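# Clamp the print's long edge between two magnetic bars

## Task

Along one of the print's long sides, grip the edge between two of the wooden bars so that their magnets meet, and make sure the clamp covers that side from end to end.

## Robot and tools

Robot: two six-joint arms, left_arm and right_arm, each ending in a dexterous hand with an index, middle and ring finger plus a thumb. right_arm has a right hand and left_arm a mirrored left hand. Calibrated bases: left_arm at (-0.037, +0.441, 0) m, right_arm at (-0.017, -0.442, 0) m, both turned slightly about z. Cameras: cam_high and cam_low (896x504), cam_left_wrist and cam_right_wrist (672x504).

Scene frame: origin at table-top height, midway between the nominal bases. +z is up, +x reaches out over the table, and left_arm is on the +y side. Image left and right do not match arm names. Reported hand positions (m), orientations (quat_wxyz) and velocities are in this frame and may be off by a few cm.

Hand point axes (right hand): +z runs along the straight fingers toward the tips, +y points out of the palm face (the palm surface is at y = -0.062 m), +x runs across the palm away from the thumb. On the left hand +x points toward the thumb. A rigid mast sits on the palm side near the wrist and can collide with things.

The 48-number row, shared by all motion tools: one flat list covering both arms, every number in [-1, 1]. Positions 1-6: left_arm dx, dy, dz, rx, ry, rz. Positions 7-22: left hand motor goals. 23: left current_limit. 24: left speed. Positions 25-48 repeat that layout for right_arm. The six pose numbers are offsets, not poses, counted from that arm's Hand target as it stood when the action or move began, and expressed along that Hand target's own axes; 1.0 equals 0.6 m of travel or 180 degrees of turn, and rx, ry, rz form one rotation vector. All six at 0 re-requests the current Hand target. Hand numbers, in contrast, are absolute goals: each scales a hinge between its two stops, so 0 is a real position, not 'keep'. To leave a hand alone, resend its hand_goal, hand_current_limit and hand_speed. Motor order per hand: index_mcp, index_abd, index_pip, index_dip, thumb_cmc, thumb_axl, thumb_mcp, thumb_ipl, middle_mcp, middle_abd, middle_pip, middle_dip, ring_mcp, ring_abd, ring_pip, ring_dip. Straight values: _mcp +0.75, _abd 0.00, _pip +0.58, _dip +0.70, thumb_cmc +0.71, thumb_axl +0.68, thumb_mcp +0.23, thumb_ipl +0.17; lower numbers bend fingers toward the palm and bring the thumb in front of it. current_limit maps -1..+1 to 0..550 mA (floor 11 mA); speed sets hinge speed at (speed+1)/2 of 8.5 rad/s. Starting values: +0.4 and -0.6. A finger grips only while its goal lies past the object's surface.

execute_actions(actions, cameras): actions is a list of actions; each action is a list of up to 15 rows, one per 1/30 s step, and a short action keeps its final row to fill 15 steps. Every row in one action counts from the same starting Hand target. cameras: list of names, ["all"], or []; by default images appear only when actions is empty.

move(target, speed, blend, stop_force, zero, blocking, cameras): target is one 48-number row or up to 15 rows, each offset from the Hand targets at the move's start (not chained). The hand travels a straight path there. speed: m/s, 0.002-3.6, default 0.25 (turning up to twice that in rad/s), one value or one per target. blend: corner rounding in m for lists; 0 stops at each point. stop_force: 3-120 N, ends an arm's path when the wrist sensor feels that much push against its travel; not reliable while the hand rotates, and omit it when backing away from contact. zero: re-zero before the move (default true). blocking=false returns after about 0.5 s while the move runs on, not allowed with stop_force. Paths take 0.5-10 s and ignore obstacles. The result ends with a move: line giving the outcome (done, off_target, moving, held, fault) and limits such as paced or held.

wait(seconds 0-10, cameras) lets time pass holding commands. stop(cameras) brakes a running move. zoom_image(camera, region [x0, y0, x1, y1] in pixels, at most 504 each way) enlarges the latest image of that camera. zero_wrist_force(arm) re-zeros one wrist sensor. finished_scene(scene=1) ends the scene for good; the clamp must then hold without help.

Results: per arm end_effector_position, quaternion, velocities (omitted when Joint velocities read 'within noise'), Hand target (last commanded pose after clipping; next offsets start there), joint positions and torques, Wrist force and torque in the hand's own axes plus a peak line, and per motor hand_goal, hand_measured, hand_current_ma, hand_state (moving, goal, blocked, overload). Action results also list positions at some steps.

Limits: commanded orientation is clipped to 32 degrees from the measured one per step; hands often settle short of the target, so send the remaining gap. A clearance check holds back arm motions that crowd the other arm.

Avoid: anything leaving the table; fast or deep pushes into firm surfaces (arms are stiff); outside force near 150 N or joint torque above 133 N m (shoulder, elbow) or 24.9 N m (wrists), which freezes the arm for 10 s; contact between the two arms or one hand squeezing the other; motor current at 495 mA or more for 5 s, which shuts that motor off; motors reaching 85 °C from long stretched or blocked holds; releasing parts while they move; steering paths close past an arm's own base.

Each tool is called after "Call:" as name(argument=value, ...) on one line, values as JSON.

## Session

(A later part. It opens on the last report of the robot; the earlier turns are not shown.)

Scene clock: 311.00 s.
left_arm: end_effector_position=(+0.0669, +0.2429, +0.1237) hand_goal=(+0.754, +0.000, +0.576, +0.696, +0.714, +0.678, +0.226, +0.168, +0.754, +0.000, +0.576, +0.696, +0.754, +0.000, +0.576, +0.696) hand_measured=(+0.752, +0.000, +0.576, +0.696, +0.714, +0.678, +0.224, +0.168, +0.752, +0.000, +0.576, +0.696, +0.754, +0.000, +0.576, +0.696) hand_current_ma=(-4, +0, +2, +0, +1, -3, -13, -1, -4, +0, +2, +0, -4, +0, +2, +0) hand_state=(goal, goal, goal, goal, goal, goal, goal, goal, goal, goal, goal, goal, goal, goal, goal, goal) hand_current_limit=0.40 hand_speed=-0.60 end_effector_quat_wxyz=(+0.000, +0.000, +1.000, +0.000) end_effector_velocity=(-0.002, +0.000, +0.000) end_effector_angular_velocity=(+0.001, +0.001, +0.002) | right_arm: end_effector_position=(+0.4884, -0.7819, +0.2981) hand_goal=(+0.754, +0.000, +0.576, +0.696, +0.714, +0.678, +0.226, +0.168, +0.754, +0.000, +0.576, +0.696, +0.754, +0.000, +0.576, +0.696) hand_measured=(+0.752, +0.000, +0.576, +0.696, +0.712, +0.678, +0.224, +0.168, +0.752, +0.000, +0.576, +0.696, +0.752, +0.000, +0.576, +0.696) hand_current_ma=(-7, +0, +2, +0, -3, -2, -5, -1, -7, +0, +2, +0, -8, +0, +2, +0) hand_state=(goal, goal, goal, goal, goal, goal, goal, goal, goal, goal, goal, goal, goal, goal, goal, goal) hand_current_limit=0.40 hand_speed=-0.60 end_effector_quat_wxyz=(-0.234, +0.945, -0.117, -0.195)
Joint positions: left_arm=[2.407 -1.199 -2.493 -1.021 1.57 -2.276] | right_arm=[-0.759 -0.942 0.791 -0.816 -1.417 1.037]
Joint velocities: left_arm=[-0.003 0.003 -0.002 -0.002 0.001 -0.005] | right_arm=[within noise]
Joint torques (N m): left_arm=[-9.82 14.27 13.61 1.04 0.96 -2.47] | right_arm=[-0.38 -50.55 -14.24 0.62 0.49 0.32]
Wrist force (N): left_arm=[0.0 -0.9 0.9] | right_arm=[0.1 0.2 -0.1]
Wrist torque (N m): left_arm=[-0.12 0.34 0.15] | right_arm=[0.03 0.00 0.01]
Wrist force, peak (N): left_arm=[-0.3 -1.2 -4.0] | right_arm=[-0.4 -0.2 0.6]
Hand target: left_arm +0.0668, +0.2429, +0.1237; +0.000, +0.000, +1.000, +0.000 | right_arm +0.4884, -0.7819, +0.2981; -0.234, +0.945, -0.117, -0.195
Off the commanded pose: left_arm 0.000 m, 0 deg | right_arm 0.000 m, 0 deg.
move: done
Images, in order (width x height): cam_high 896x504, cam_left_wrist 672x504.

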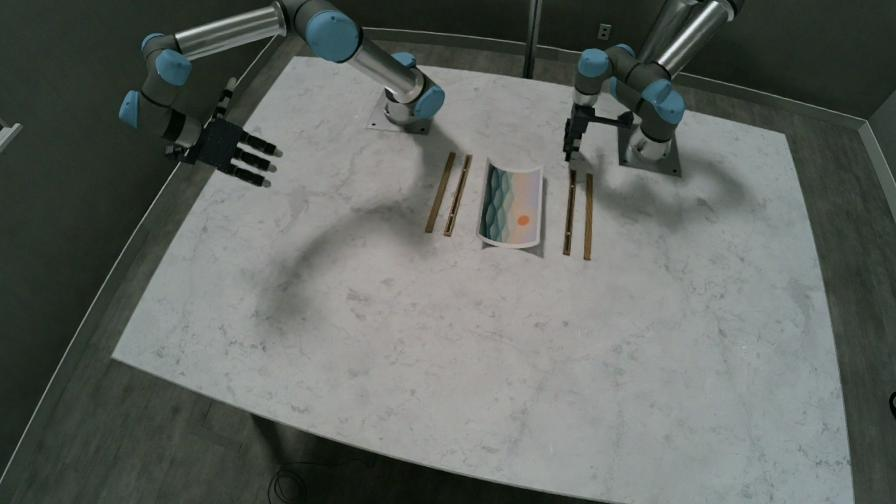

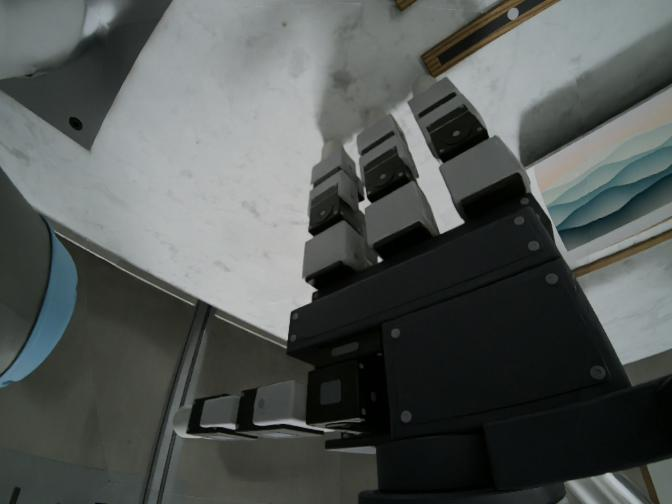

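Call:
move(target=[[0.01, 0, 0, 0, 0, 0, 0.754, 0, 0.576, 0.696, 0.714, 0.678, 0.226, 0.168, 0.754, 0, 0.576, 0.696, 0.754, 0, 0.576, 0.696, 0.4, -0.6, 0,0,0,0,0,0, 0.754, 0, 0.576, 0.696, 0.714, 0.678, 0.226, 0.168, 0.754, 0, 0.576, 0.696, 0.754, 0, 0.576, 0.696, 0.4, -0.6], [0.01, 0.015, 0, 0, 0, 0, 0.754, 0, 0.576, 0.696, 0.714, 0.678, 0.226, 0.168, 0.754, 0, 0.576, 0.696, 0.754, 0, 0.576, 0.696, 0.4, -0.6, 0,0,0,0,0,0, 0.754, 0, 0.576, 0.696, 0.714, 0.678, 0.226, 0.168, 0.754, 0, 0.576, 0.696, 0.754, 0, 0.576, 0.696, 0.4, -0.6], [-0.0308, 0.015, 0, 0, 0, 0, 0.754, 0, 0.576, 0.696, 0.714, 0.678, 0.226, 0.168, 0.754, 0, 0.576, 0.696, 0.754, 0, 0.576, 0.696, 0.4, -0.6, 0,0,0,0,0,0, 0.754, 0, 0.576, 0.696, 0.714, 0.678, 0.226, 0.168, 0.754, 0, 0.576, 0.696, 0.754, 0, 0.576, 0.696, 0.4, -0.6]], speed=0.04, cameras=["cam_left_wrist", "cam_high"])

Call:
zoom_image(camera="cam_left_wrist", region=[380, 0, 580, 150])

Call:
zoom_image(camera="cam_high", region=[430, 130, 670, 270])

Scene clock: 330.43 s.
left_arm: end_effector_position=(+0.0854, +0.2519, +0.1237) hand_goal=(+0.754, +0.000, +0.576, +0.696, +0.714, +0.678, +0.226, +0.168, +0.754, +0.000, +0.576, +0.696, +0.754, +0.000, +0.576, +0.696) hand_measured=(+0.752, +0.000, +0.576, +0.696, +0.714, +0.678, +0.224, +0.168, +0.752, +0.000, +0.576, +0.696, +0.754, +0.000, +0.576, +0.696) hand_current_ma=(-4, +0, +2, +0, +1, -3, -13, -1, -4, +0, +2, +0, -4, +2, +2, +0) hand_state=(goal, goal, goal, goal, goal, goal, goal, goal, goal, goal, goal, goal, goal, goal, goal, goal) hand_current_limit=0.40 hand_speed=-0.60 end_effector_quat_wxyz=(+0.000, +0.000, +1.000, +0.000) end_effector_velocity=(-0.001, +0.000, +0.000) end_effector_angular_velocity=(+0.002, +0.000, +0.002) | right_arm: end_effector_position=(+0.4884, -0.7819, +0.2981) hand_goal=(+0.754, +0.000, +0.576, +0.696, +0.714, +0.678, +0.226, +0.168, +0.754, +0.000, +0.576, +0.696, +0.754, +0.000, +0.576, +0.696) hand_measured=(+0.752, +0.000, +0.576, +0.696, +0.712, +0.678, +0.224, +0.168, +0.752, +0.000, +0.576, +0.696, +0.752, +0.000, +0.576, +0.696) hand_current_ma=(-7, +0, +2, +0, -3, -2, -5, -1, -7, +0, +2, +0, -8, +0, +2, +0) hand_state=(goal, goal, goal, goal, goal, goal, goal, goal, goal, goal, goal, goal, goal, goal, goal, goal) hand_current_limit=0.40 hand_speed=-0.60 end_effector_quat_wxyz=(-0.234, +0.945, -0.117, -0.195)
Joint positions: left_arm=[2.474 -1.199 -2.493 -1.021 1.57 -2.209] | right_arm=[-0.759 -0.942 0.791 -0.816 -1.417 1.037]
Joint velocities: left_arm=[-0.002 0.003 -0.001 -0.002 0.001 -0.005] | right_arm=[within noise]
Joint torques (N m): left_arm=[-10.25 14.82 13.32 0.95 1.49 -2.27] | right_arm=[-0.17 -50.68 -14.55 0.63 0.48 0.33]
Wrist force (N): left_arm=[-0.1 -0.7 0.5] | right_arm=[-0.2 0.0 0.7]
Wrist torque (N m): left_arm=[-0.08 0.36 0.10] | right_arm=[-0.05 0.02 -0.01]
Wrist force, peak (N): left_arm=[-0.2 -1.3 1.0] | right_arm=[-0.5 -0.1 0.6]
Hand target: left_arm +0.0853, +0.2519, +0.1237; +0.000, +0.000, +1.000, +0.000 | right_arm +0.4884, -0.7819, +0.2981; -0.234, +0.945, -0.117, -0.195
Off the commanded pose: left_arm 0.000 m, 0 deg | right_arm 0.000 m, 0 deg.
move: done
Images, in order (width x height): cam_high 896x504, cam_left_wrist 672x504.

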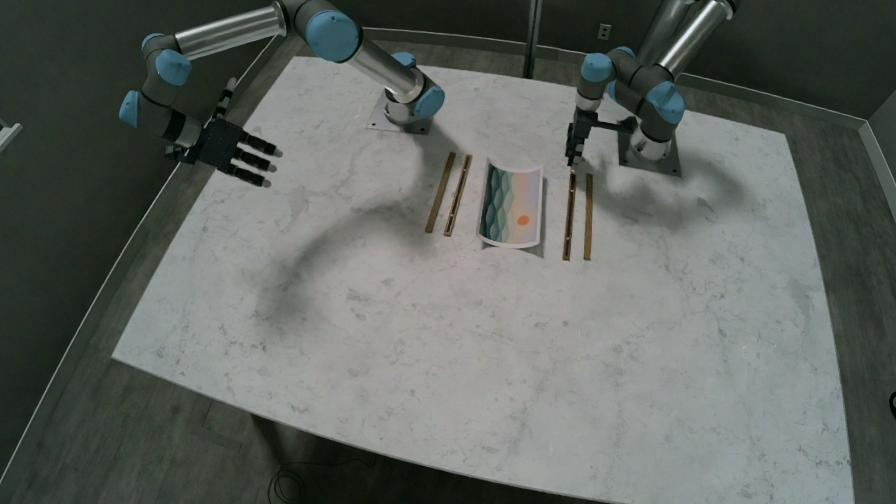

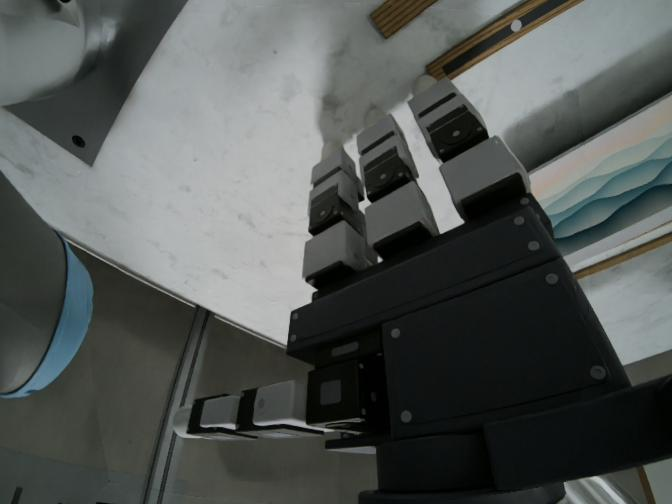

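Scaled by 2.520 from the camera's 672x504 image, which has a finer 960x720 frame.

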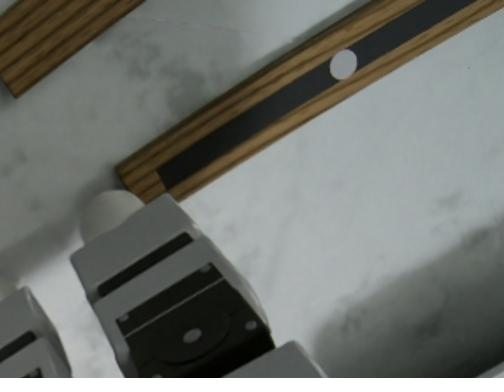

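Scaled by 2.100 from the camera's 896x504 image, which has a finer 1280x720 frame.

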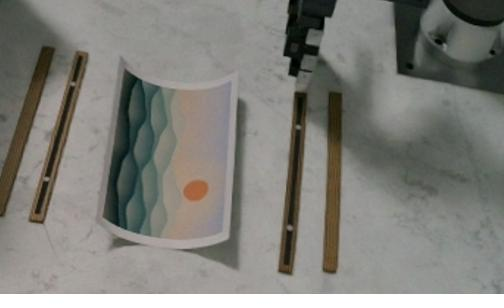

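Call:
move(target=[[0.02, 0, -0.1, 0, 0, 0, 0.754, 0, 0.576, 0.696, 0.714, 0.678, 0.226, 0.168, 0.754, 0, 0.576, 0.696, 0.754, 0, 0.576, 0.696, 0.4, -0.6, 0,0,0,0,0,0, 0.754, 0, 0.576, 0.696, 0.714, 0.678, 0.226, 0.168, 0.754, 0, 0.576, 0.696, 0.754, 0, 0.576, 0.696, 0.4, -0.6], [-0.326, 0.0467, -0.1, 0, 0, 0, 0.754, 0, 0.576, 0.696, 0.714, 0.678, 0.226, 0.168, 0.754, 0, 0.576, 0.696, 0.754, 0, 0.576, 0.696, 0.4, -0.6, 0,0,0,0,0,0, 0.754, 0, 0.576, 0.696, 0.714, 0.678, 0.226, 0.168, 0.754, 0, 0.576, 0.696, 0.754, 0, 0.576, 0.696, 0.4, -0.6]], speed=[0.1, 0.2], blend=0.02, cameras=["cam_left_wrist", "cam_high"])

Call:
zoom_image(camera="cam_left_wrist", region=[240, 0, 600, 260])

Call:
zoom_image(camera="cam_high", region=[470, 130, 650, 270])

Scene clock: 354.37 s.
left_arm: end_effector_position=(+0.2808, +0.2799, +0.1835) hand_goal=(+0.754, +0.000, +0.576, +0.696, +0.714, +0.678, +0.226, +0.168, +0.754, +0.000, +0.576, +0.696, +0.754, +0.000, +0.576, +0.696) hand_measured=(+0.752, +0.000, +0.576, +0.696, +0.714, +0.678, +0.224, +0.168, +0.752, +0.000, +0.576, +0.696, +0.754, +0.000, +0.576, +0.696) hand_current_ma=(-4, +0, +2, +0, +1, -3, -13, -1, -4, +0, +2, +0, -4, +2, +2, +0) hand_state=(goal, goal, goal, goal, goal, goal, goal, goal, goal, goal, goal, goal, goal, goal, goal, goal) hand_current_limit=0.40 hand_speed=-0.60 end_effector_quat_wxyz=(+0.000, +0.000, +1.000, +0.000) | right_arm: end_effector_position=(+0.4884, -0.7819, +0.2981) hand_goal=(+0.754, +0.000, +0.576, +0.696, +0.714, +0.678, +0.226, +0.168, +0.754, +0.000, +0.576, +0.696, +0.754, +0.000, +0.576, +0.696) hand_measured=(+0.752, +0.000, +0.576, +0.696, +0.712, +0.678, +0.224, +0.168, +0.752, +0.000, +0.576, +0.696, +0.752, +0.000, +0.576, +0.696) hand_current_ma=(-7, +0, +2, +0, -3, -2, -5, -1, -7, +0, +2, +0, -8, +0, +2, +0) hand_state=(goal, goal, goal, goal, goal, goal, goal, goal, goal, goal, goal, goal, goal, goal, goal, goal) hand_current_limit=0.40 hand_speed=-0.60 end_effector_quat_wxyz=(-0.234, +0.945, -0.117, -0.195)
Joint positions: left_arm=[2.81 -1.442 -2.15 -1.121 1.57 -1.873] | right_arm=[-0.759 -0.942 0.791 -0.816 -1.417 1.037]
Joint torques (N m): left_arm=[-1.92 9.65 25.31 1.05 -1.31 -1.59] | right_arm=[0.77 -50.23 -14.43 0.69 0.44 0.37]
Wrist force (N): left_arm=[-0.3 -0.8 0.9] | right_arm=[-0.1 0.2 0.2]
Wrist torque (N m): left_arm=[-0.09 0.39 0.10] | right_arm=[0.01 0.02 -0.01]
Wrist force, peak (N): left_arm=[-2.1 -0.2 0.7] | right_arm=[-0.3 0.2 0.8]
Hand target: left_arm +0.2809, +0.2799, +0.1835; +0.000, +0.000, +1.000, +0.000 | right_arm +0.4884, -0.7819, +0.2981; -0.234, +0.945, -0.117, -0.195
Off the commanded pose: left_arm 0.000 m, 0 deg | right_arm 0.000 m, 0 deg.
move: done
Images, in order (width x height): cam_high 896x504, cam_left_wrist 672x504.

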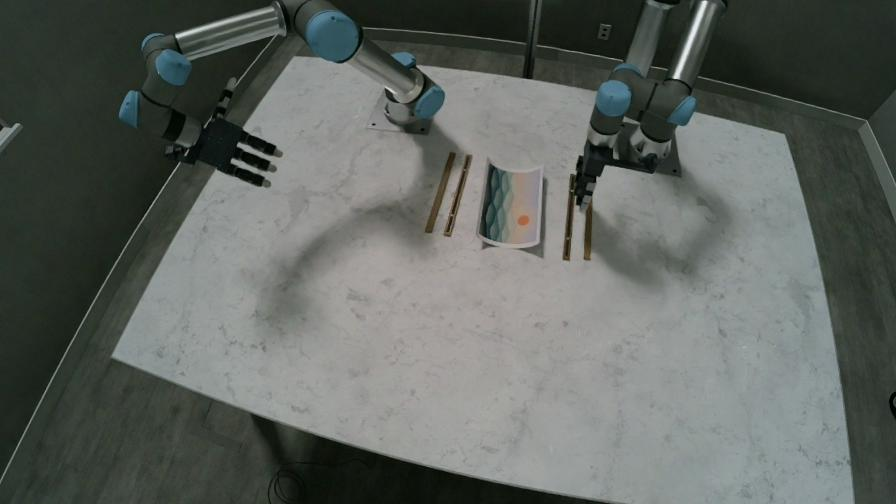

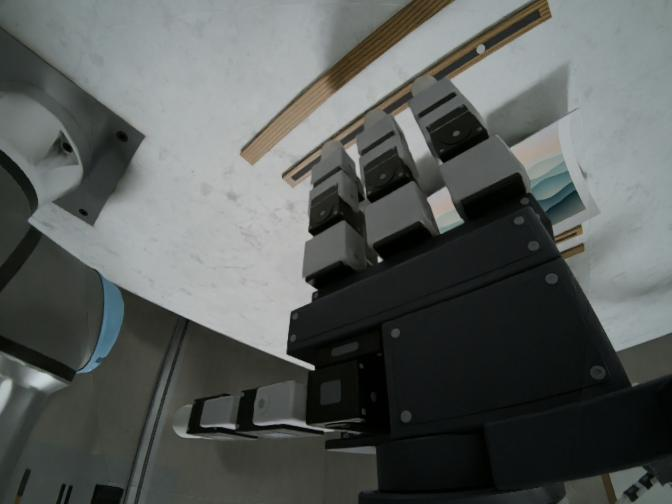

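Scaled by 1.400 from the camera's 672x504 image, which has a finer 960x720 frame.

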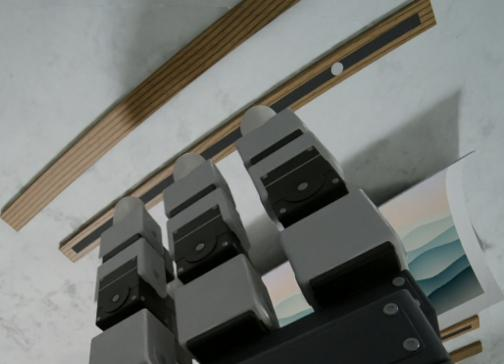

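Scaled by 2.800 from the camera's 896x504 image, which has a finer 1280x720 frame.

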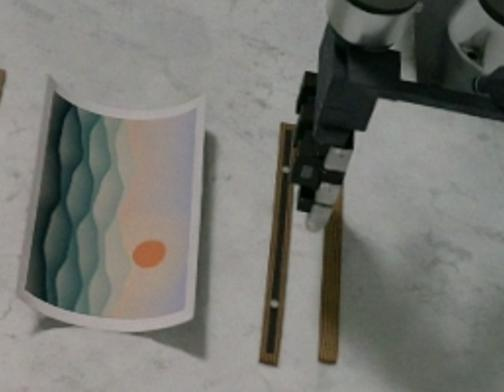

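Call:
move(target=[[0, -0.0067, 0.0667, 0, 0, 0, 0.754, 0, 0.576, 0.696, 0.714, 0.678, 0.226, 0.168, 0.754, 0, 0.576, 0.696, 0.754, 0, 0.576, 0.696, 0.4, -0.6, 0,0,0,0,0,0, 0.754, 0, 0.576, 0.696, 0.714, 0.678, 0.226, 0.168, 0.754, 0, 0.576, 0.696, 0.754, 0, 0.576, 0.696, 0.4, -0.6]], speed=0.06, cameras=["cam_left_wrist", "cam_high"])

Call:
zoom_image(camera="cam_left_wrist", region=[240, 0, 600, 260])

Call:
zoom_image(camera="cam_high", region=[540, 150, 630, 270])

Scene clock: 373.67 s.
left_arm: end_effector_position=(+0.2808, +0.2758, +0.1435) hand_goal=(+0.754, +0.000, +0.576, +0.696, +0.714, +0.678, +0.226, +0.168, +0.754, +0.000, +0.576, +0.696, +0.754, +0.000, +0.576, +0.696) hand_measured=(+0.752, +0.000, +0.576, +0.696, +0.714, +0.678, +0.224, +0.168, +0.752, +0.000, +0.576, +0.696, +0.754, +0.000, +0.576, +0.696) hand_current_ma=(-4, +0, +2, +0, +1, -3, -13, -1, -4, +0, +2, +0, -4, +2, +2, +0) hand_state=(goal, goal, goal, goal, goal, goal, goal, goal, goal, goal, goal, goal, goal, goal, goal, goal) hand_current_limit=0.40 hand_speed=-0.60 end_effector_quat_wxyz=(+0.000, +0.000, +1.000, +0.000) | right_arm: end_effector_position=(+0.4884, -0.7819, +0.2981) hand_goal=(+0.754, +0.000, +0.576, +0.696, +0.714, +0.678, +0.226, +0.168, +0.754, +0.000, +0.576, +0.696, +0.754, +0.000, +0.576, +0.696) hand_measured=(+0.752, +0.000, +0.576, +0.696, +0.712, +0.678, +0.224, +0.168, +0.752, +0.000, +0.576, +0.696, +0.752, +0.000, +0.576, +0.696) hand_current_ma=(-7, +0, +2, +0, -3, -2, -5, -1, -7, +0, +2, +0, -8, +0, +2, +0) hand_state=(goal, goal, goal, goal, goal, goal, goal, goal, goal, goal, goal, goal, goal, goal, goal, goal) hand_current_limit=0.40 hand_speed=-0.60 end_effector_quat_wxyz=(-0.234, +0.945, -0.117, -0.195)
Joint positions: left_arm=[2.801 -1.505 -2.212 -0.996 1.57 -1.882] | right_arm=[-0.759 -0.942 0.791 -0.816 -1.417 1.037]
Joint torques (N m): left_arm=[0.53 26.82 25.84 1.14 -0.71 -0.38] | right_arm=[0.07 -50.52 -14.43 0.65 0.55 0.3]
Wrist force (N): left_arm=[-0.5 -0.5 1.0] | right_arm=[0.0 0.2 0.5]
Wrist torque (N m): left_arm=[-0.06 0.41 0.07] | right_arm=[-0.02 0.00 0.00]
Wrist force, peak (N): left_arm=[-0.3 -0.7 1.8] | right_arm=[-0.3 0.6 0.7]
Hand target: left_arm +0.2809, +0.2759, +0.1435; +0.000, +0.000, +1.000, +0.000 | right_arm +0.4884, -0.7819, +0.2981; -0.234, +0.945, -0.117, -0.195
Off the commanded pose: left_arm 0.000 m, 0 deg | right_arm 0.000 m, 0 deg.
move: done
Images, in order (width x height): cam_high 896x504, cam_left_wrist 672x504.

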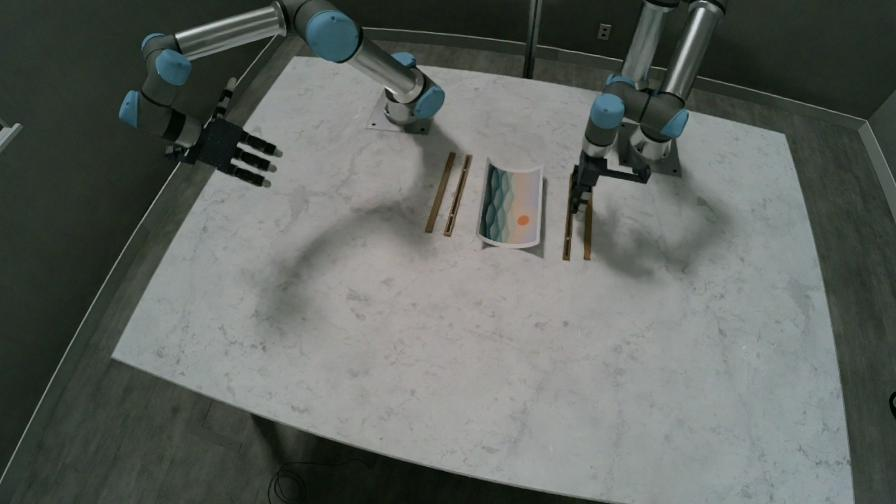

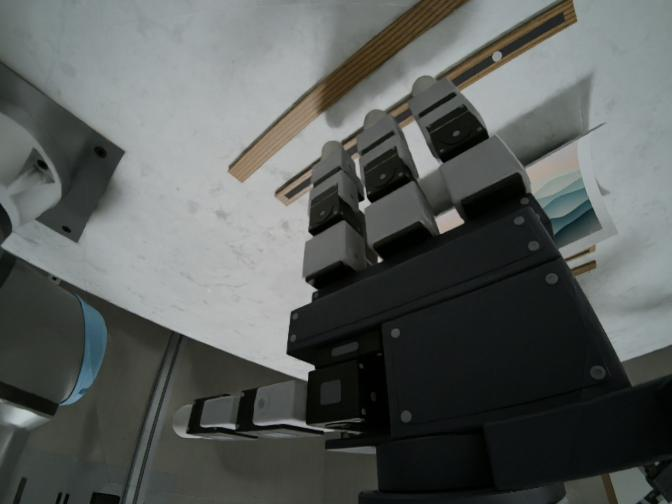

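Scaled by 1.400 from the camera's 672x504 image, which has a finer 960x720 frame.

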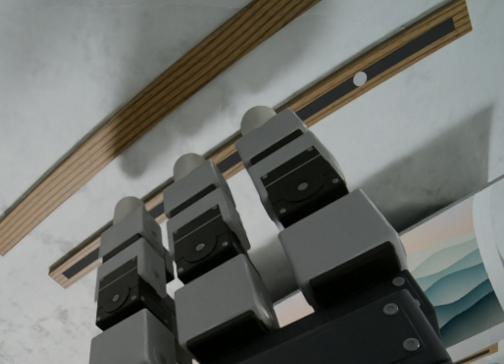

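Scaled by 4.200 from the camera's 896x504 image, which has a finer 1280x720 frame.

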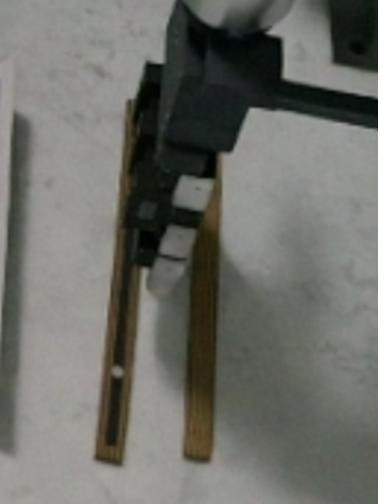

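Call:
move(target=[[0, 0, 0.0333, 0, 0, 0, 0.754, 0, 0.576, 0.696, 0.714, 0.678, 0.226, 0.168, 0.754, 0, 0.576, 0.696, 0.754, 0, 0.576, 0.696, 0.4, -0.6, 0,0,0,0,0,0, 0.754, 0, 0.576, 0.696, 0.714, 0.678, 0.226, 0.168, 0.754, 0, 0.576, 0.696, 0.754, 0, 0.576, 0.696, 0.4, -0.6]], speed=0.02, stop_force=5, cameras=["cam_left_wrist", "cam_high"])

Call:
zoom_image(camera="cam_left_wrist", region=[240, 0, 600, 260])

Call:
zoom_image(camera="cam_high", region=[540, 150, 630, 270])

Scene clock: 382.63 s.
left_arm: end_effector_position=(+0.2809, +0.2759, +0.1235) hand_goal=(+0.754, +0.000, +0.576, +0.696, +0.714, +0.678, +0.226, +0.168, +0.754, +0.000, +0.576, +0.696, +0.754, +0.000, +0.576, +0.696) hand_measured=(+0.752, +0.000, +0.576, +0.696, +0.714, +0.678, +0.224, +0.168, +0.752, +0.000, +0.576, +0.696, +0.754, +0.000, +0.576, +0.696) hand_current_ma=(-4, +0, +2, +0, +1, -3, -13, -1, -4, +0, +2, +0, -4, +2, +2, +0) hand_state=(goal, goal, goal, goal, goal, goal, goal, goal, goal, goal, goal, goal, goal, goal, goal, goal) hand_current_limit=0.40 hand_speed=-0.60 end_effector_quat_wxyz=(+0.000, +0.000, +1.000, +0.000) | right_arm: end_effector_position=(+0.4884, -0.7819, +0.2981) hand_goal=(+0.754, +0.000, +0.576, +0.696, +0.714, +0.678, +0.226, +0.168, +0.754, +0.000, +0.576, +0.696, +0.754, +0.000, +0.576, +0.696) hand_measured=(+0.752, +0.000, +0.576, +0.696, +0.712, +0.678, +0.224, +0.168, +0.752, +0.000, +0.576, +0.696, +0.752, +0.000, +0.576, +0.696) hand_current_ma=(-7, +0, +2, +0, -3, -2, -5, -1, -7, +0, +2, +0, -8, +0, +2, +0) hand_state=(goal, goal, goal, goal, goal, goal, goal, goal, goal, goal, goal, goal, goal, goal, goal, goal) hand_current_limit=0.40 hand_speed=-0.60 end_effector_quat_wxyz=(-0.234, +0.945, -0.117, -0.195)
Joint positions: left_arm=[2.801 -1.539 -2.242 -0.932 1.57 -1.882] | right_arm=[-0.759 -0.942 0.791 -0.816 -1.417 1.037]
Joint torques (N m): left_arm=[-7.83 27.47 26.11 1.16 -0.97 -2.02] | right_arm=[-0.54 -50.43 -15.16 0.66 0.61 0.39]
Wrist force (N): left_arm=[0.1 -0.9 0.8] | right_arm=[0.4 0.3 0.1]
Wrist torque (N m): left_arm=[-0.07 0.33 0.13] | right_arm=[0.03 -0.04 0.04]
Wrist force, peak (N): left_arm=[-0.2 -1.0 1.2] | right_arm=[-0.1 0.3 0.7]
Hand target: left_arm +0.2809, +0.2759, +0.1235; +0.000, +0.000, +1.000, +0.000 | right_arm +0.4884, -0.7819, +0.2981; -0.234, +0.945, -0.117, -0.195
Off the commanded pose: left_arm 0.000 m, 0 deg | right_arm 0.000 m, 0 deg.
move: done
Images, in order (width x height): cam_high 896x504, cam_left_wrist 672x504.

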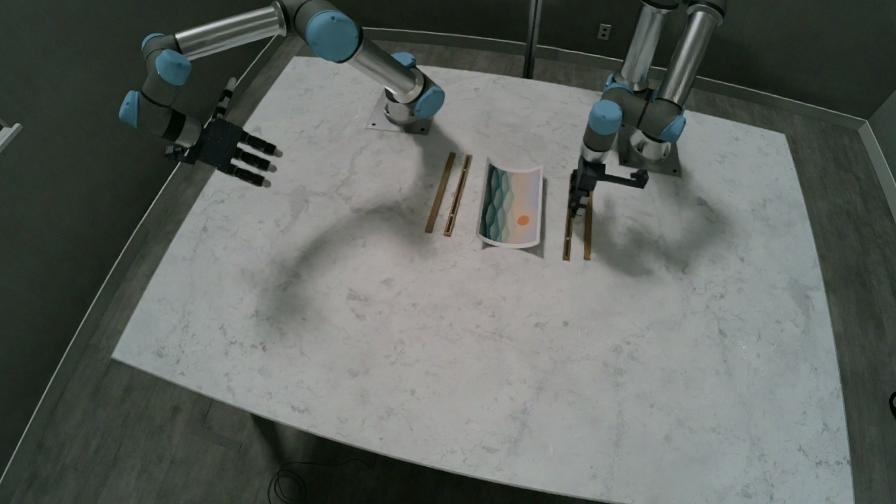

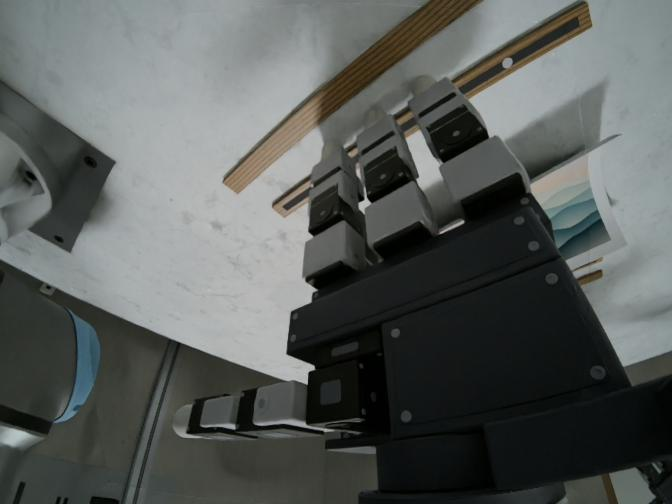

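Scaled by 1.400 from the camera's 672x504 image, which has a finer 960x720 frame.

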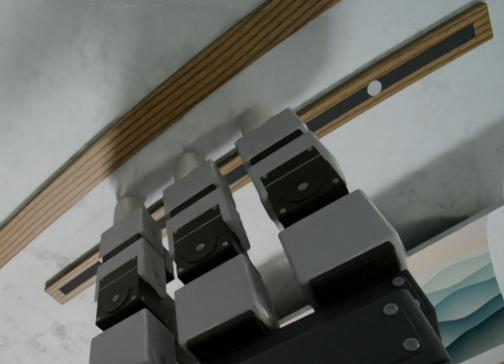

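Scaled by 4.200 from the camera's 896x504 image, which has a finer 1280x720 frame.

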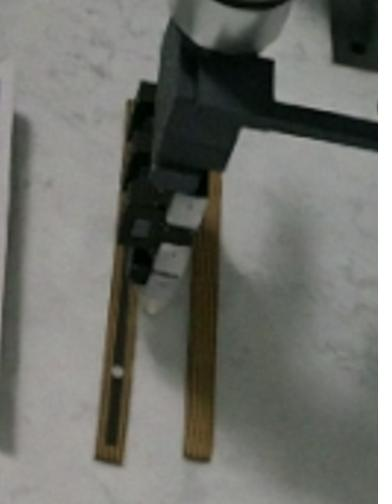

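Call:
move(target=[[0.0065, -0.1212, 0, 0, 0, -0.0175, 0.754, 0, 0.576, 0.696, 0.714, 0.678, 0.226, 0.168, 0.754, 0, 0.576, 0.696, 0.754, 0, 0.576, 0.696, 0.4, -0.6, 0,0,0,0,0,0, 0.754, 0, 0.576, 0.696, 0.714, 0.678, 0.226, 0.168, 0.754, 0, 0.576, 0.696, 0.754, 0, 0.576, 0.696, 0.4, -0.6]], speed=0.04, cameras=["cam_left_wrist", "cam_high"])

Call:
zoom_image(camera="cam_left_wrist", region=[240, 0, 640, 300])

Call:
zoom_image(camera="cam_high", region=[470, 150, 630, 270])

Scene clock: 403.20 s.
left_arm: end_effector_position=(+0.2769, +0.2031, +0.1235) hand_goal=(+0.754, +0.000, +0.576, +0.696, +0.714, +0.678, +0.226, +0.168, +0.754, +0.000, +0.576, +0.696, +0.754, +0.000, +0.576, +0.696) hand_measured=(+0.752, +0.000, +0.576, +0.696, +0.714, +0.678, +0.224, +0.168, +0.752, +0.000, +0.576, +0.696, +0.752, +0.000, +0.576, +0.696) hand_current_ma=(-4, +0, +2, +0, +1, -3, -13, -1, -5, +0, +2, +0, -8, +2, +0, +0) hand_state=(goal, goal, goal, goal, goal, goal, goal, goal, goal, goal, goal, goal, goal, goal, goal, goal) hand_current_limit=0.40 hand_speed=-0.60 end_effector_quat_wxyz=(+0.000, -0.027, +1.000, +0.000) | right_arm: end_effector_position=(+0.4884, -0.7819, +0.2981) hand_goal=(+0.754, +0.000, +0.576, +0.696, +0.714, +0.678, +0.226, +0.168, +0.754, +0.000, +0.576, +0.696, +0.754, +0.000, +0.576, +0.696) hand_measured=(+0.752, +0.000, +0.576, +0.696, +0.712, +0.678, +0.224, +0.168, +0.752, +0.000, +0.576, +0.696, +0.752, +0.000, +0.576, +0.696) hand_current_ma=(-7, +0, +2, +0, -3, -2, -5, -1, -7, +0, +2, +0, -8, +0, +2, +0) hand_state=(goal, goal, goal, goal, goal, goal, goal, goal, goal, goal, goal, goal, goal, goal, goal, goal) hand_current_limit=0.40 hand_speed=-0.60 end_effector_quat_wxyz=(-0.234, +0.945, -0.117, -0.195)
Joint positions: left_arm=[2.646 -1.651 -2.126 -0.935 1.57 -2.092] | right_arm=[-0.759 -0.942 0.791 -0.816 -1.417 1.037]
Joint torques (N m): left_arm=[6.94 31.56 12.36 1.75 -0.71 2.62] | right_arm=[0.31 -50.33 -14.96 0.58 0.68 0.38]
Wrist force (N): left_arm=[0.2 -0.8 0.6] | right_arm=[0.0 0.2 0.5]
Wrist torque (N m): left_arm=[-0.06 0.32 0.01] | right_arm=[0.00 0.00 0.00]
Wrist force, peak (N): left_arm=[0.1 -0.9 1.4] | right_arm=[0.4 0.1 0.8]
Hand target: left_arm +0.2769, +0.2031, +0.1236; +0.000, -0.027, +1.000, +0.000 | right_arm +0.4884, -0.7819, +0.2981; -0.234, +0.945, -0.117, -0.195
Off the commanded pose: left_arm 0.000 m, 0 deg | right_arm 0.000 m, 0 deg.
move: done
Images, in order (width x height): cam_high 896x504, cam_left_wrist 672x504.

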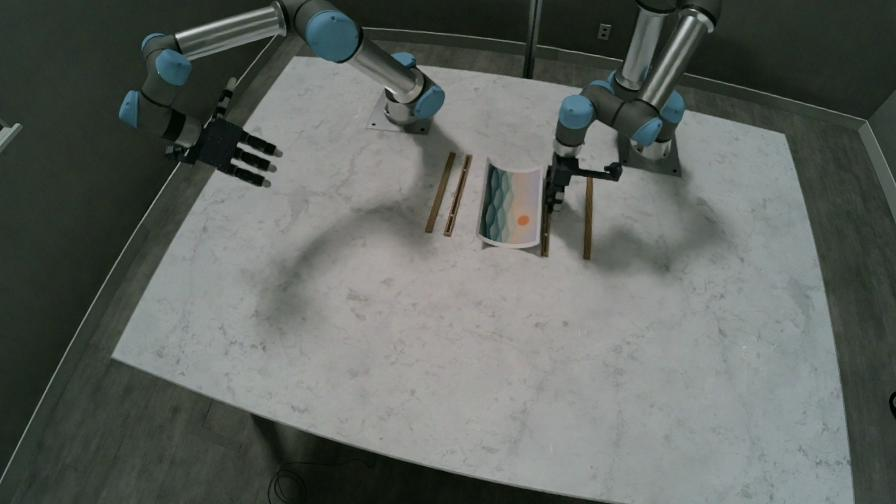

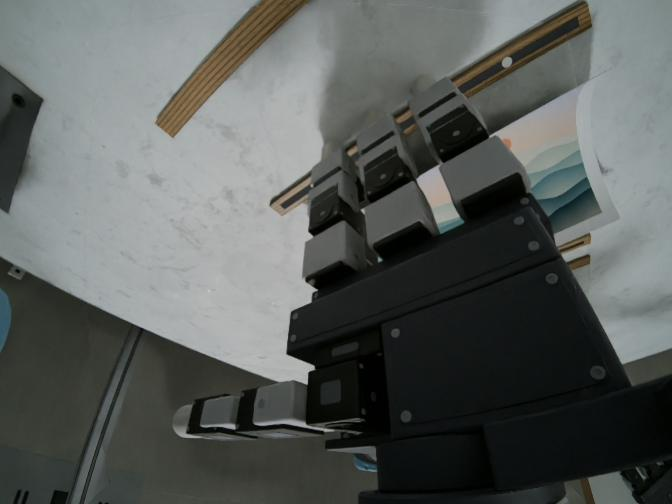

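Scaled by 1.260 from the camera's 672x504 image, which has a finer 960x720 frame.

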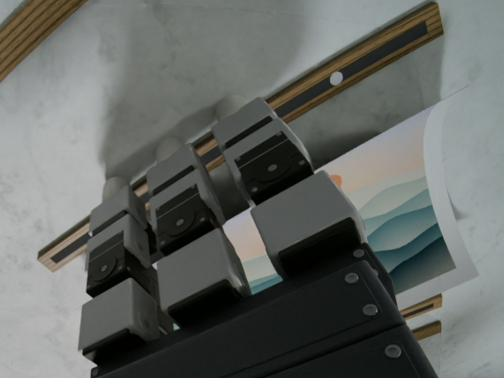

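Scaled by 3.150 from the camera's 896x504 image, which has a finer 1280x720 frame.

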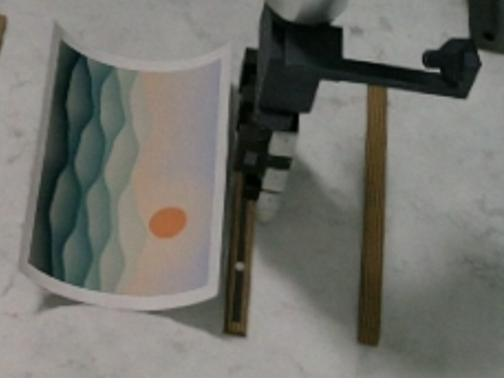

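Call:
execute_actions(actions=[], cameras=["cam_low", "cam_right_wrist"])

Call:
zoom_image(camera="cam_low", region=[380, 180, 560, 290])

Call:
zoom_image(camera="cam_low", region=[420, 225, 520, 280])

Scene clock: 418.97 s.
left_arm: end_effector_position=(+0.2769, +0.2031, +0.1236) hand_goal=(+0.754, +0.000, +0.576, +0.696, +0.714, +0.678, +0.226, +0.168, +0.754, +0.000, +0.576, +0.696, +0.754, +0.000, +0.576, +0.696) hand_measured=(+0.752, +0.000, +0.576, +0.696, +0.714, +0.678, +0.224, +0.168, +0.752, +0.000, +0.576, +0.696, +0.752, +0.000, +0.576, +0.696) hand_current_ma=(-4, +0, +2, +0, +1, -3, -13, -1, -5, +0, +2, +0, -8, +2, +0, +0) hand_state=(goal, goal, goal, goal, goal, goal, goal, goal, goal, goal, goal, goal, goal, goal, goal, goal) hand_current_limit=0.40 hand_speed=-0.60 end_effector_quat_wxyz=(+0.000, -0.027, +1.000, +0.000) | right_arm: end_effector_position=(+0.4884, -0.7819, +0.2981) hand_goal=(+0.754, +0.000, +0.576, +0.696, +0.714, +0.678, +0.226, +0.168, +0.754, +0.000, +0.576, +0.696, +0.754, +0.000, +0.576, +0.696) hand_measured=(+0.752, +0.000, +0.576, +0.696, +0.712, +0.678, +0.224, +0.168, +0.752, +0.000, +0.576, +0.696, +0.752, +0.000, +0.576, +0.696) hand_current_ma=(-7, +0, +2, +0, -3, -2, -5, -1, -7, +0, +2, +0, -8, +0, +2, +0) hand_state=(goal, goal, goal, goal, goal, goal, goal, goal, goal, goal, goal, goal, goal, goal, goal, goal) hand_current_limit=0.40 hand_speed=-0.60 end_effector_quat_wxyz=(-0.234, +0.945, -0.117, -0.195)
Joint positions: left_arm=[2.646 -1.651 -2.127 -0.935 1.57 -2.092] | right_arm=[-0.759 -0.942 0.791 -0.816 -1.417 1.037]
Joint velocities: within noise
Joint torques (N m): left_arm=[7.65 32.24 12.07 3.25 2.09 1.83] | right_arm=[0.3 -50.75 -14.46 0.54 0.64 0.35]
Motor temperatures (°C): left_arm=[37 34 35 39 40 39] | right_arm=[34 32 26 44 34 32]
Wrist force (N): left_arm=[0.1 -0.3 0.6] | right_arm=[-0.2 -0.1 0.4]
Wrist torque (N m): left_arm=[0.00 0.34 0.00] | right_arm=[-0.05 0.03 -0.01]
Wrist force, peak (N): left_arm=[-0.1 -1.1 0.8] | right_arm=[0.4 0.4 0.7]
Hand target: left_arm +0.2769, +0.2031, +0.1236; +0.000, -0.027, +1.000, +0.000 | right_arm +0.4884, -0.7819, +0.2981; -0.234, +0.945, -0.117, -0.195
Off the commanded pose: left_arm 0.000 m, 0 deg | right_arm 0.000 m, 0 deg.
Images, in order (width x height): cam_low 896x504, cam_right_wrist 672x504.

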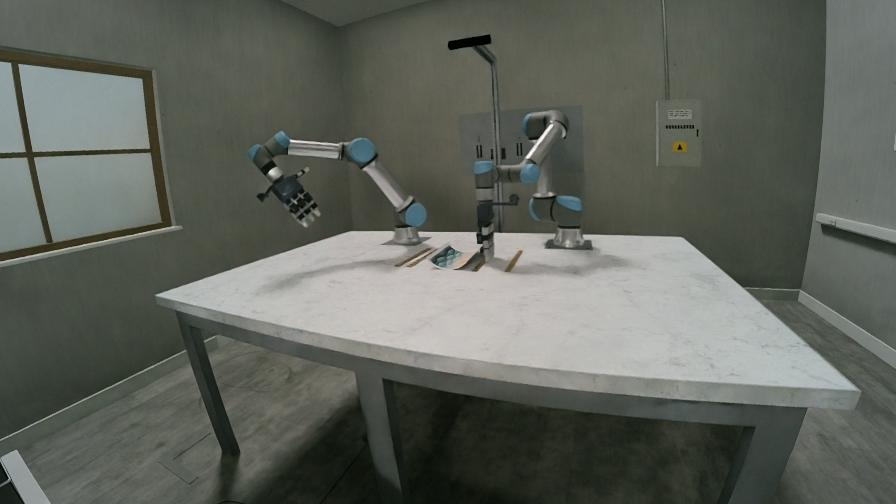

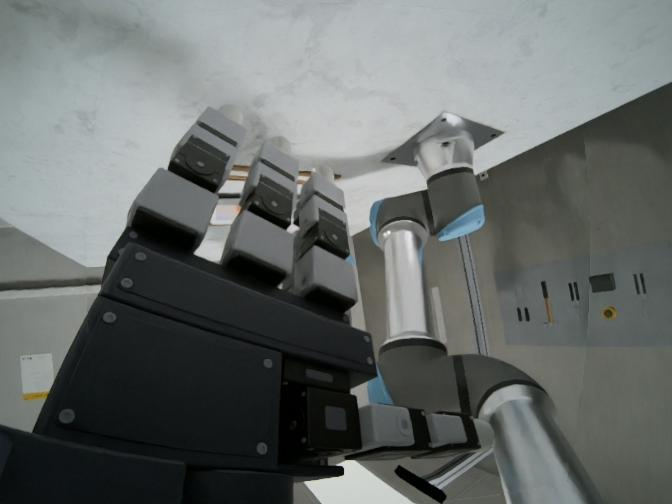

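Scaled by 2.800 from the camera's 896x504 image, which has a finer 1280x720 frame.

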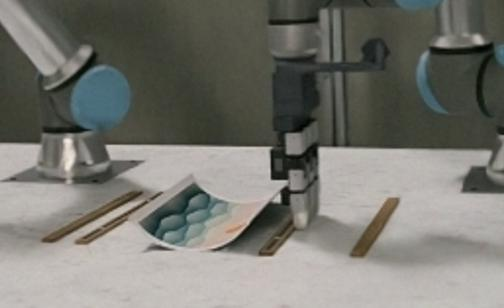

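Scaled by 5.040 from the camera's 896x504 image, which has a finer 1280x720 frame.

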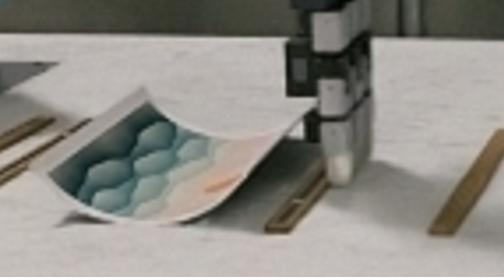

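Call:
zoom_image(camera="cam_low", region=[424, 238, 494, 276])

Call:
zoom_image(camera="cam_high", region=[520, 150, 600, 260])

Scaled by 7.200 from the camera's 896x504 image, which has a finer 1280x720 frame.

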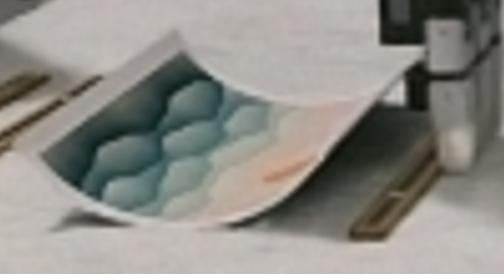

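This scene's latest camera images include none from cam_high. They are from: cam_low, cam_right_wrist. cam_high's image comes with the result of a call that names it in "cameras".

Call:
move(target=[[0, -0.02, 0, 0, 0, 0, 0.754, 0, 0.576, 0.696, 0.714, 0.678, 0.226, 0.168, 0.754, 0, 0.576, 0.696, 0.754, 0, 0.576, 0.696, 0.4, -0.6, 0,0,0,0,0,0, 0.754, 0, 0.576, 0.696, 0.714, 0.678, 0.226, 0.168, 0.754, 0, 0.576, 0.696, 0.754, 0, 0.576, 0.696, 0.4, -0.6]], speed=0.03, cameras=["cam_left_wrist", "cam_high", "cam_low"])

Call:
zoom_image(camera="cam_left_wrist", region=[260, 0, 620, 260])

Call:
zoom_image(camera="cam_high", region=[510, 150, 600, 260])

Call:
zoom_image(camera="cam_low", region=[424, 238, 494, 276])

Scene clock: 435.20 s.
left_arm: end_effector_position=(+0.2776, +0.1910, +0.1236) hand_goal=(+0.754, +0.000, +0.576, +0.696, +0.714, +0.678, +0.226, +0.168, +0.754, +0.000, +0.576, +0.696, +0.754, +0.000, +0.576, +0.696) hand_measured=(+0.752, +0.000, +0.576, +0.696, +0.714, +0.678, +0.224, +0.168, +0.752, +0.000, +0.576, +0.696, +0.752, +0.000, +0.576, +0.696) hand_current_ma=(-4, +0, +2, +0, +1, -3, -13, -1, -5, +0, +2, +0, -8, +2, +0, +0) hand_state=(goal, goal, goal, goal, goal, goal, goal, goal, goal, goal, goal, goal, goal, goal, goal, goal) hand_current_limit=0.40 hand_speed=-0.60 end_effector_quat_wxyz=(+0.000, -0.027, +1.000, +0.000) | right_arm: end_effector_position=(+0.4884, -0.7819, +0.2981) hand_goal=(+0.754, +0.000, +0.576, +0.696, +0.714, +0.678, +0.226, +0.168, +0.754, +0.000, +0.576, +0.696, +0.754, +0.000, +0.576, +0.696) hand_measured=(+0.752, +0.000, +0.576, +0.696, +0.712, +0.678, +0.224, +0.168, +0.752, +0.000, +0.576, +0.696, +0.752, +0.000, +0.576, +0.696) hand_current_ma=(-7, +0, +2, +0, -3, -2, -5, -1, -7, +0, +2, +0, -8, +0, +2, +0) hand_state=(goal, goal, goal, goal, goal, goal, goal, goal, goal, goal, goal, goal, goal, goal, goal, goal) hand_current_limit=0.40 hand_speed=-0.60 end_effector_quat_wxyz=(-0.234, +0.945, -0.117, -0.195)
Joint positions: left_arm=[2.623 -1.671 -2.104 -0.938 1.57 -2.115] | right_arm=[-0.759 -0.942 0.791 -0.816 -1.417 1.037]
Joint torques (N m): left_arm=[7.18 33.18 12.43 1.64 0.71 2.23] | right_arm=[0.54 -50.53 -14.89 0.52 0.56 0.45]
Wrist force (N): left_arm=[-0.1 -0.5 0.6] | right_arm=[-0.2 0.1 0.3]
Wrist torque (N m): left_arm=[-0.08 0.33 0.09] | right_arm=[-0.01 0.04 -0.02]
Wrist force, peak (N): left_arm=[0.3 -1.0 0.8] | right_arm=[-0.4 0.0 0.8]
Hand target: left_arm +0.2776, +0.1912, +0.1236; +0.000, -0.027, +1.000, +0.000 | right_arm +0.4884, -0.7819, +0.2981; -0.234, +0.945, -0.117, -0.195
Off the commanded pose: left_arm 0.000 m, 0 deg | right_arm 0.000 m, 0 deg.
move: done
Images, in order (width x height): cam_high 896x504, cam_low 896x504, cam_left_wrist 672x504.

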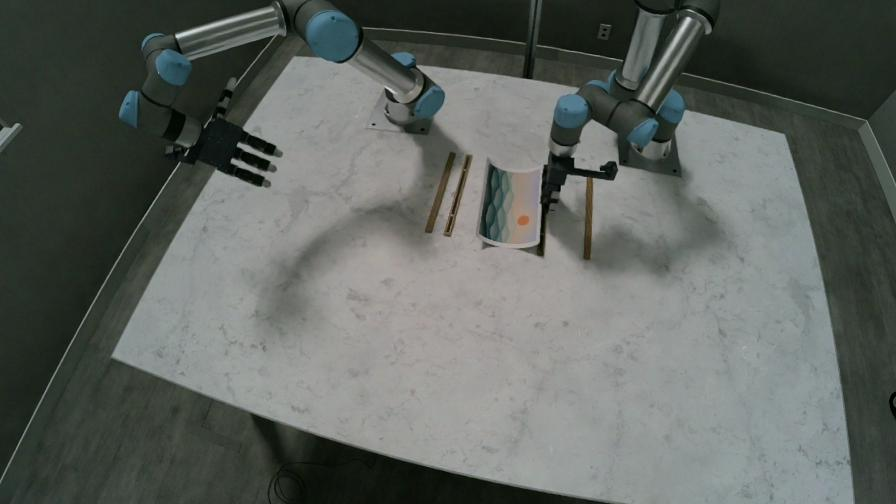

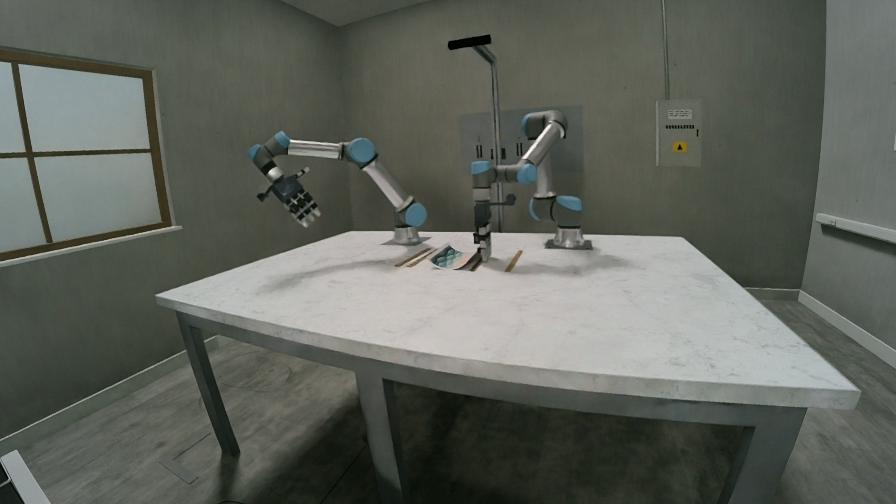

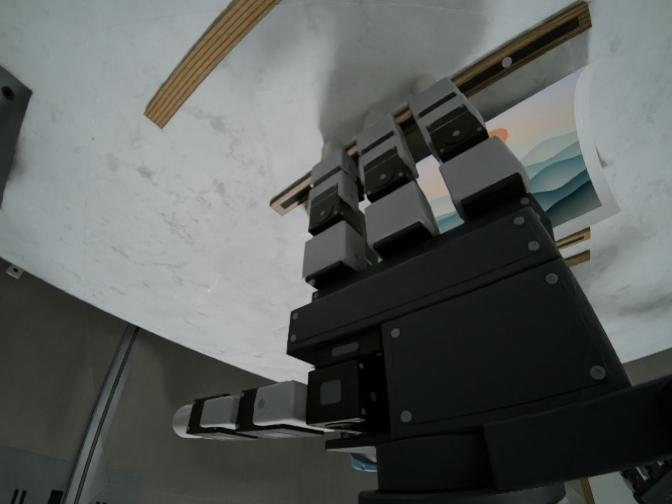

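Scaled by 1.400 from the camera's 672x504 image, which has a finer 960x720 frame.

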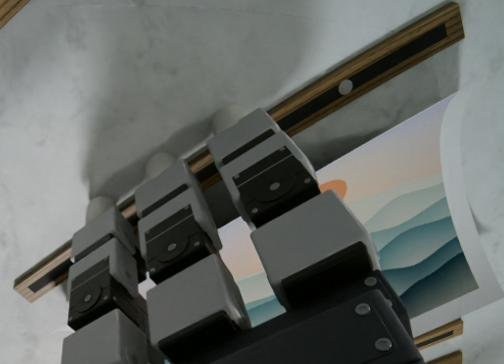

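Scaled by 4.582 from the camera's 896x504 image, which has a finer 1280x720 frame.

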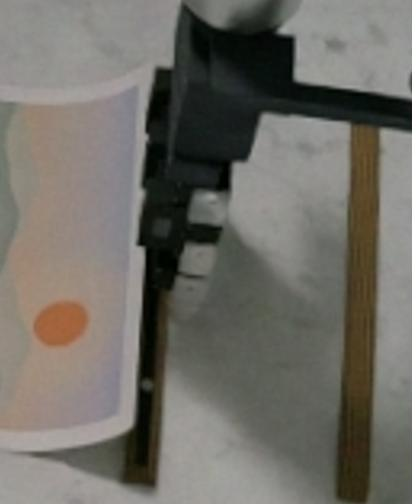

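Scaled by 7.200 from the camera's 896x504 image, which has a finer 1280x720 frame.

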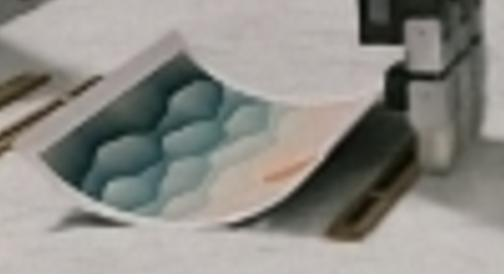

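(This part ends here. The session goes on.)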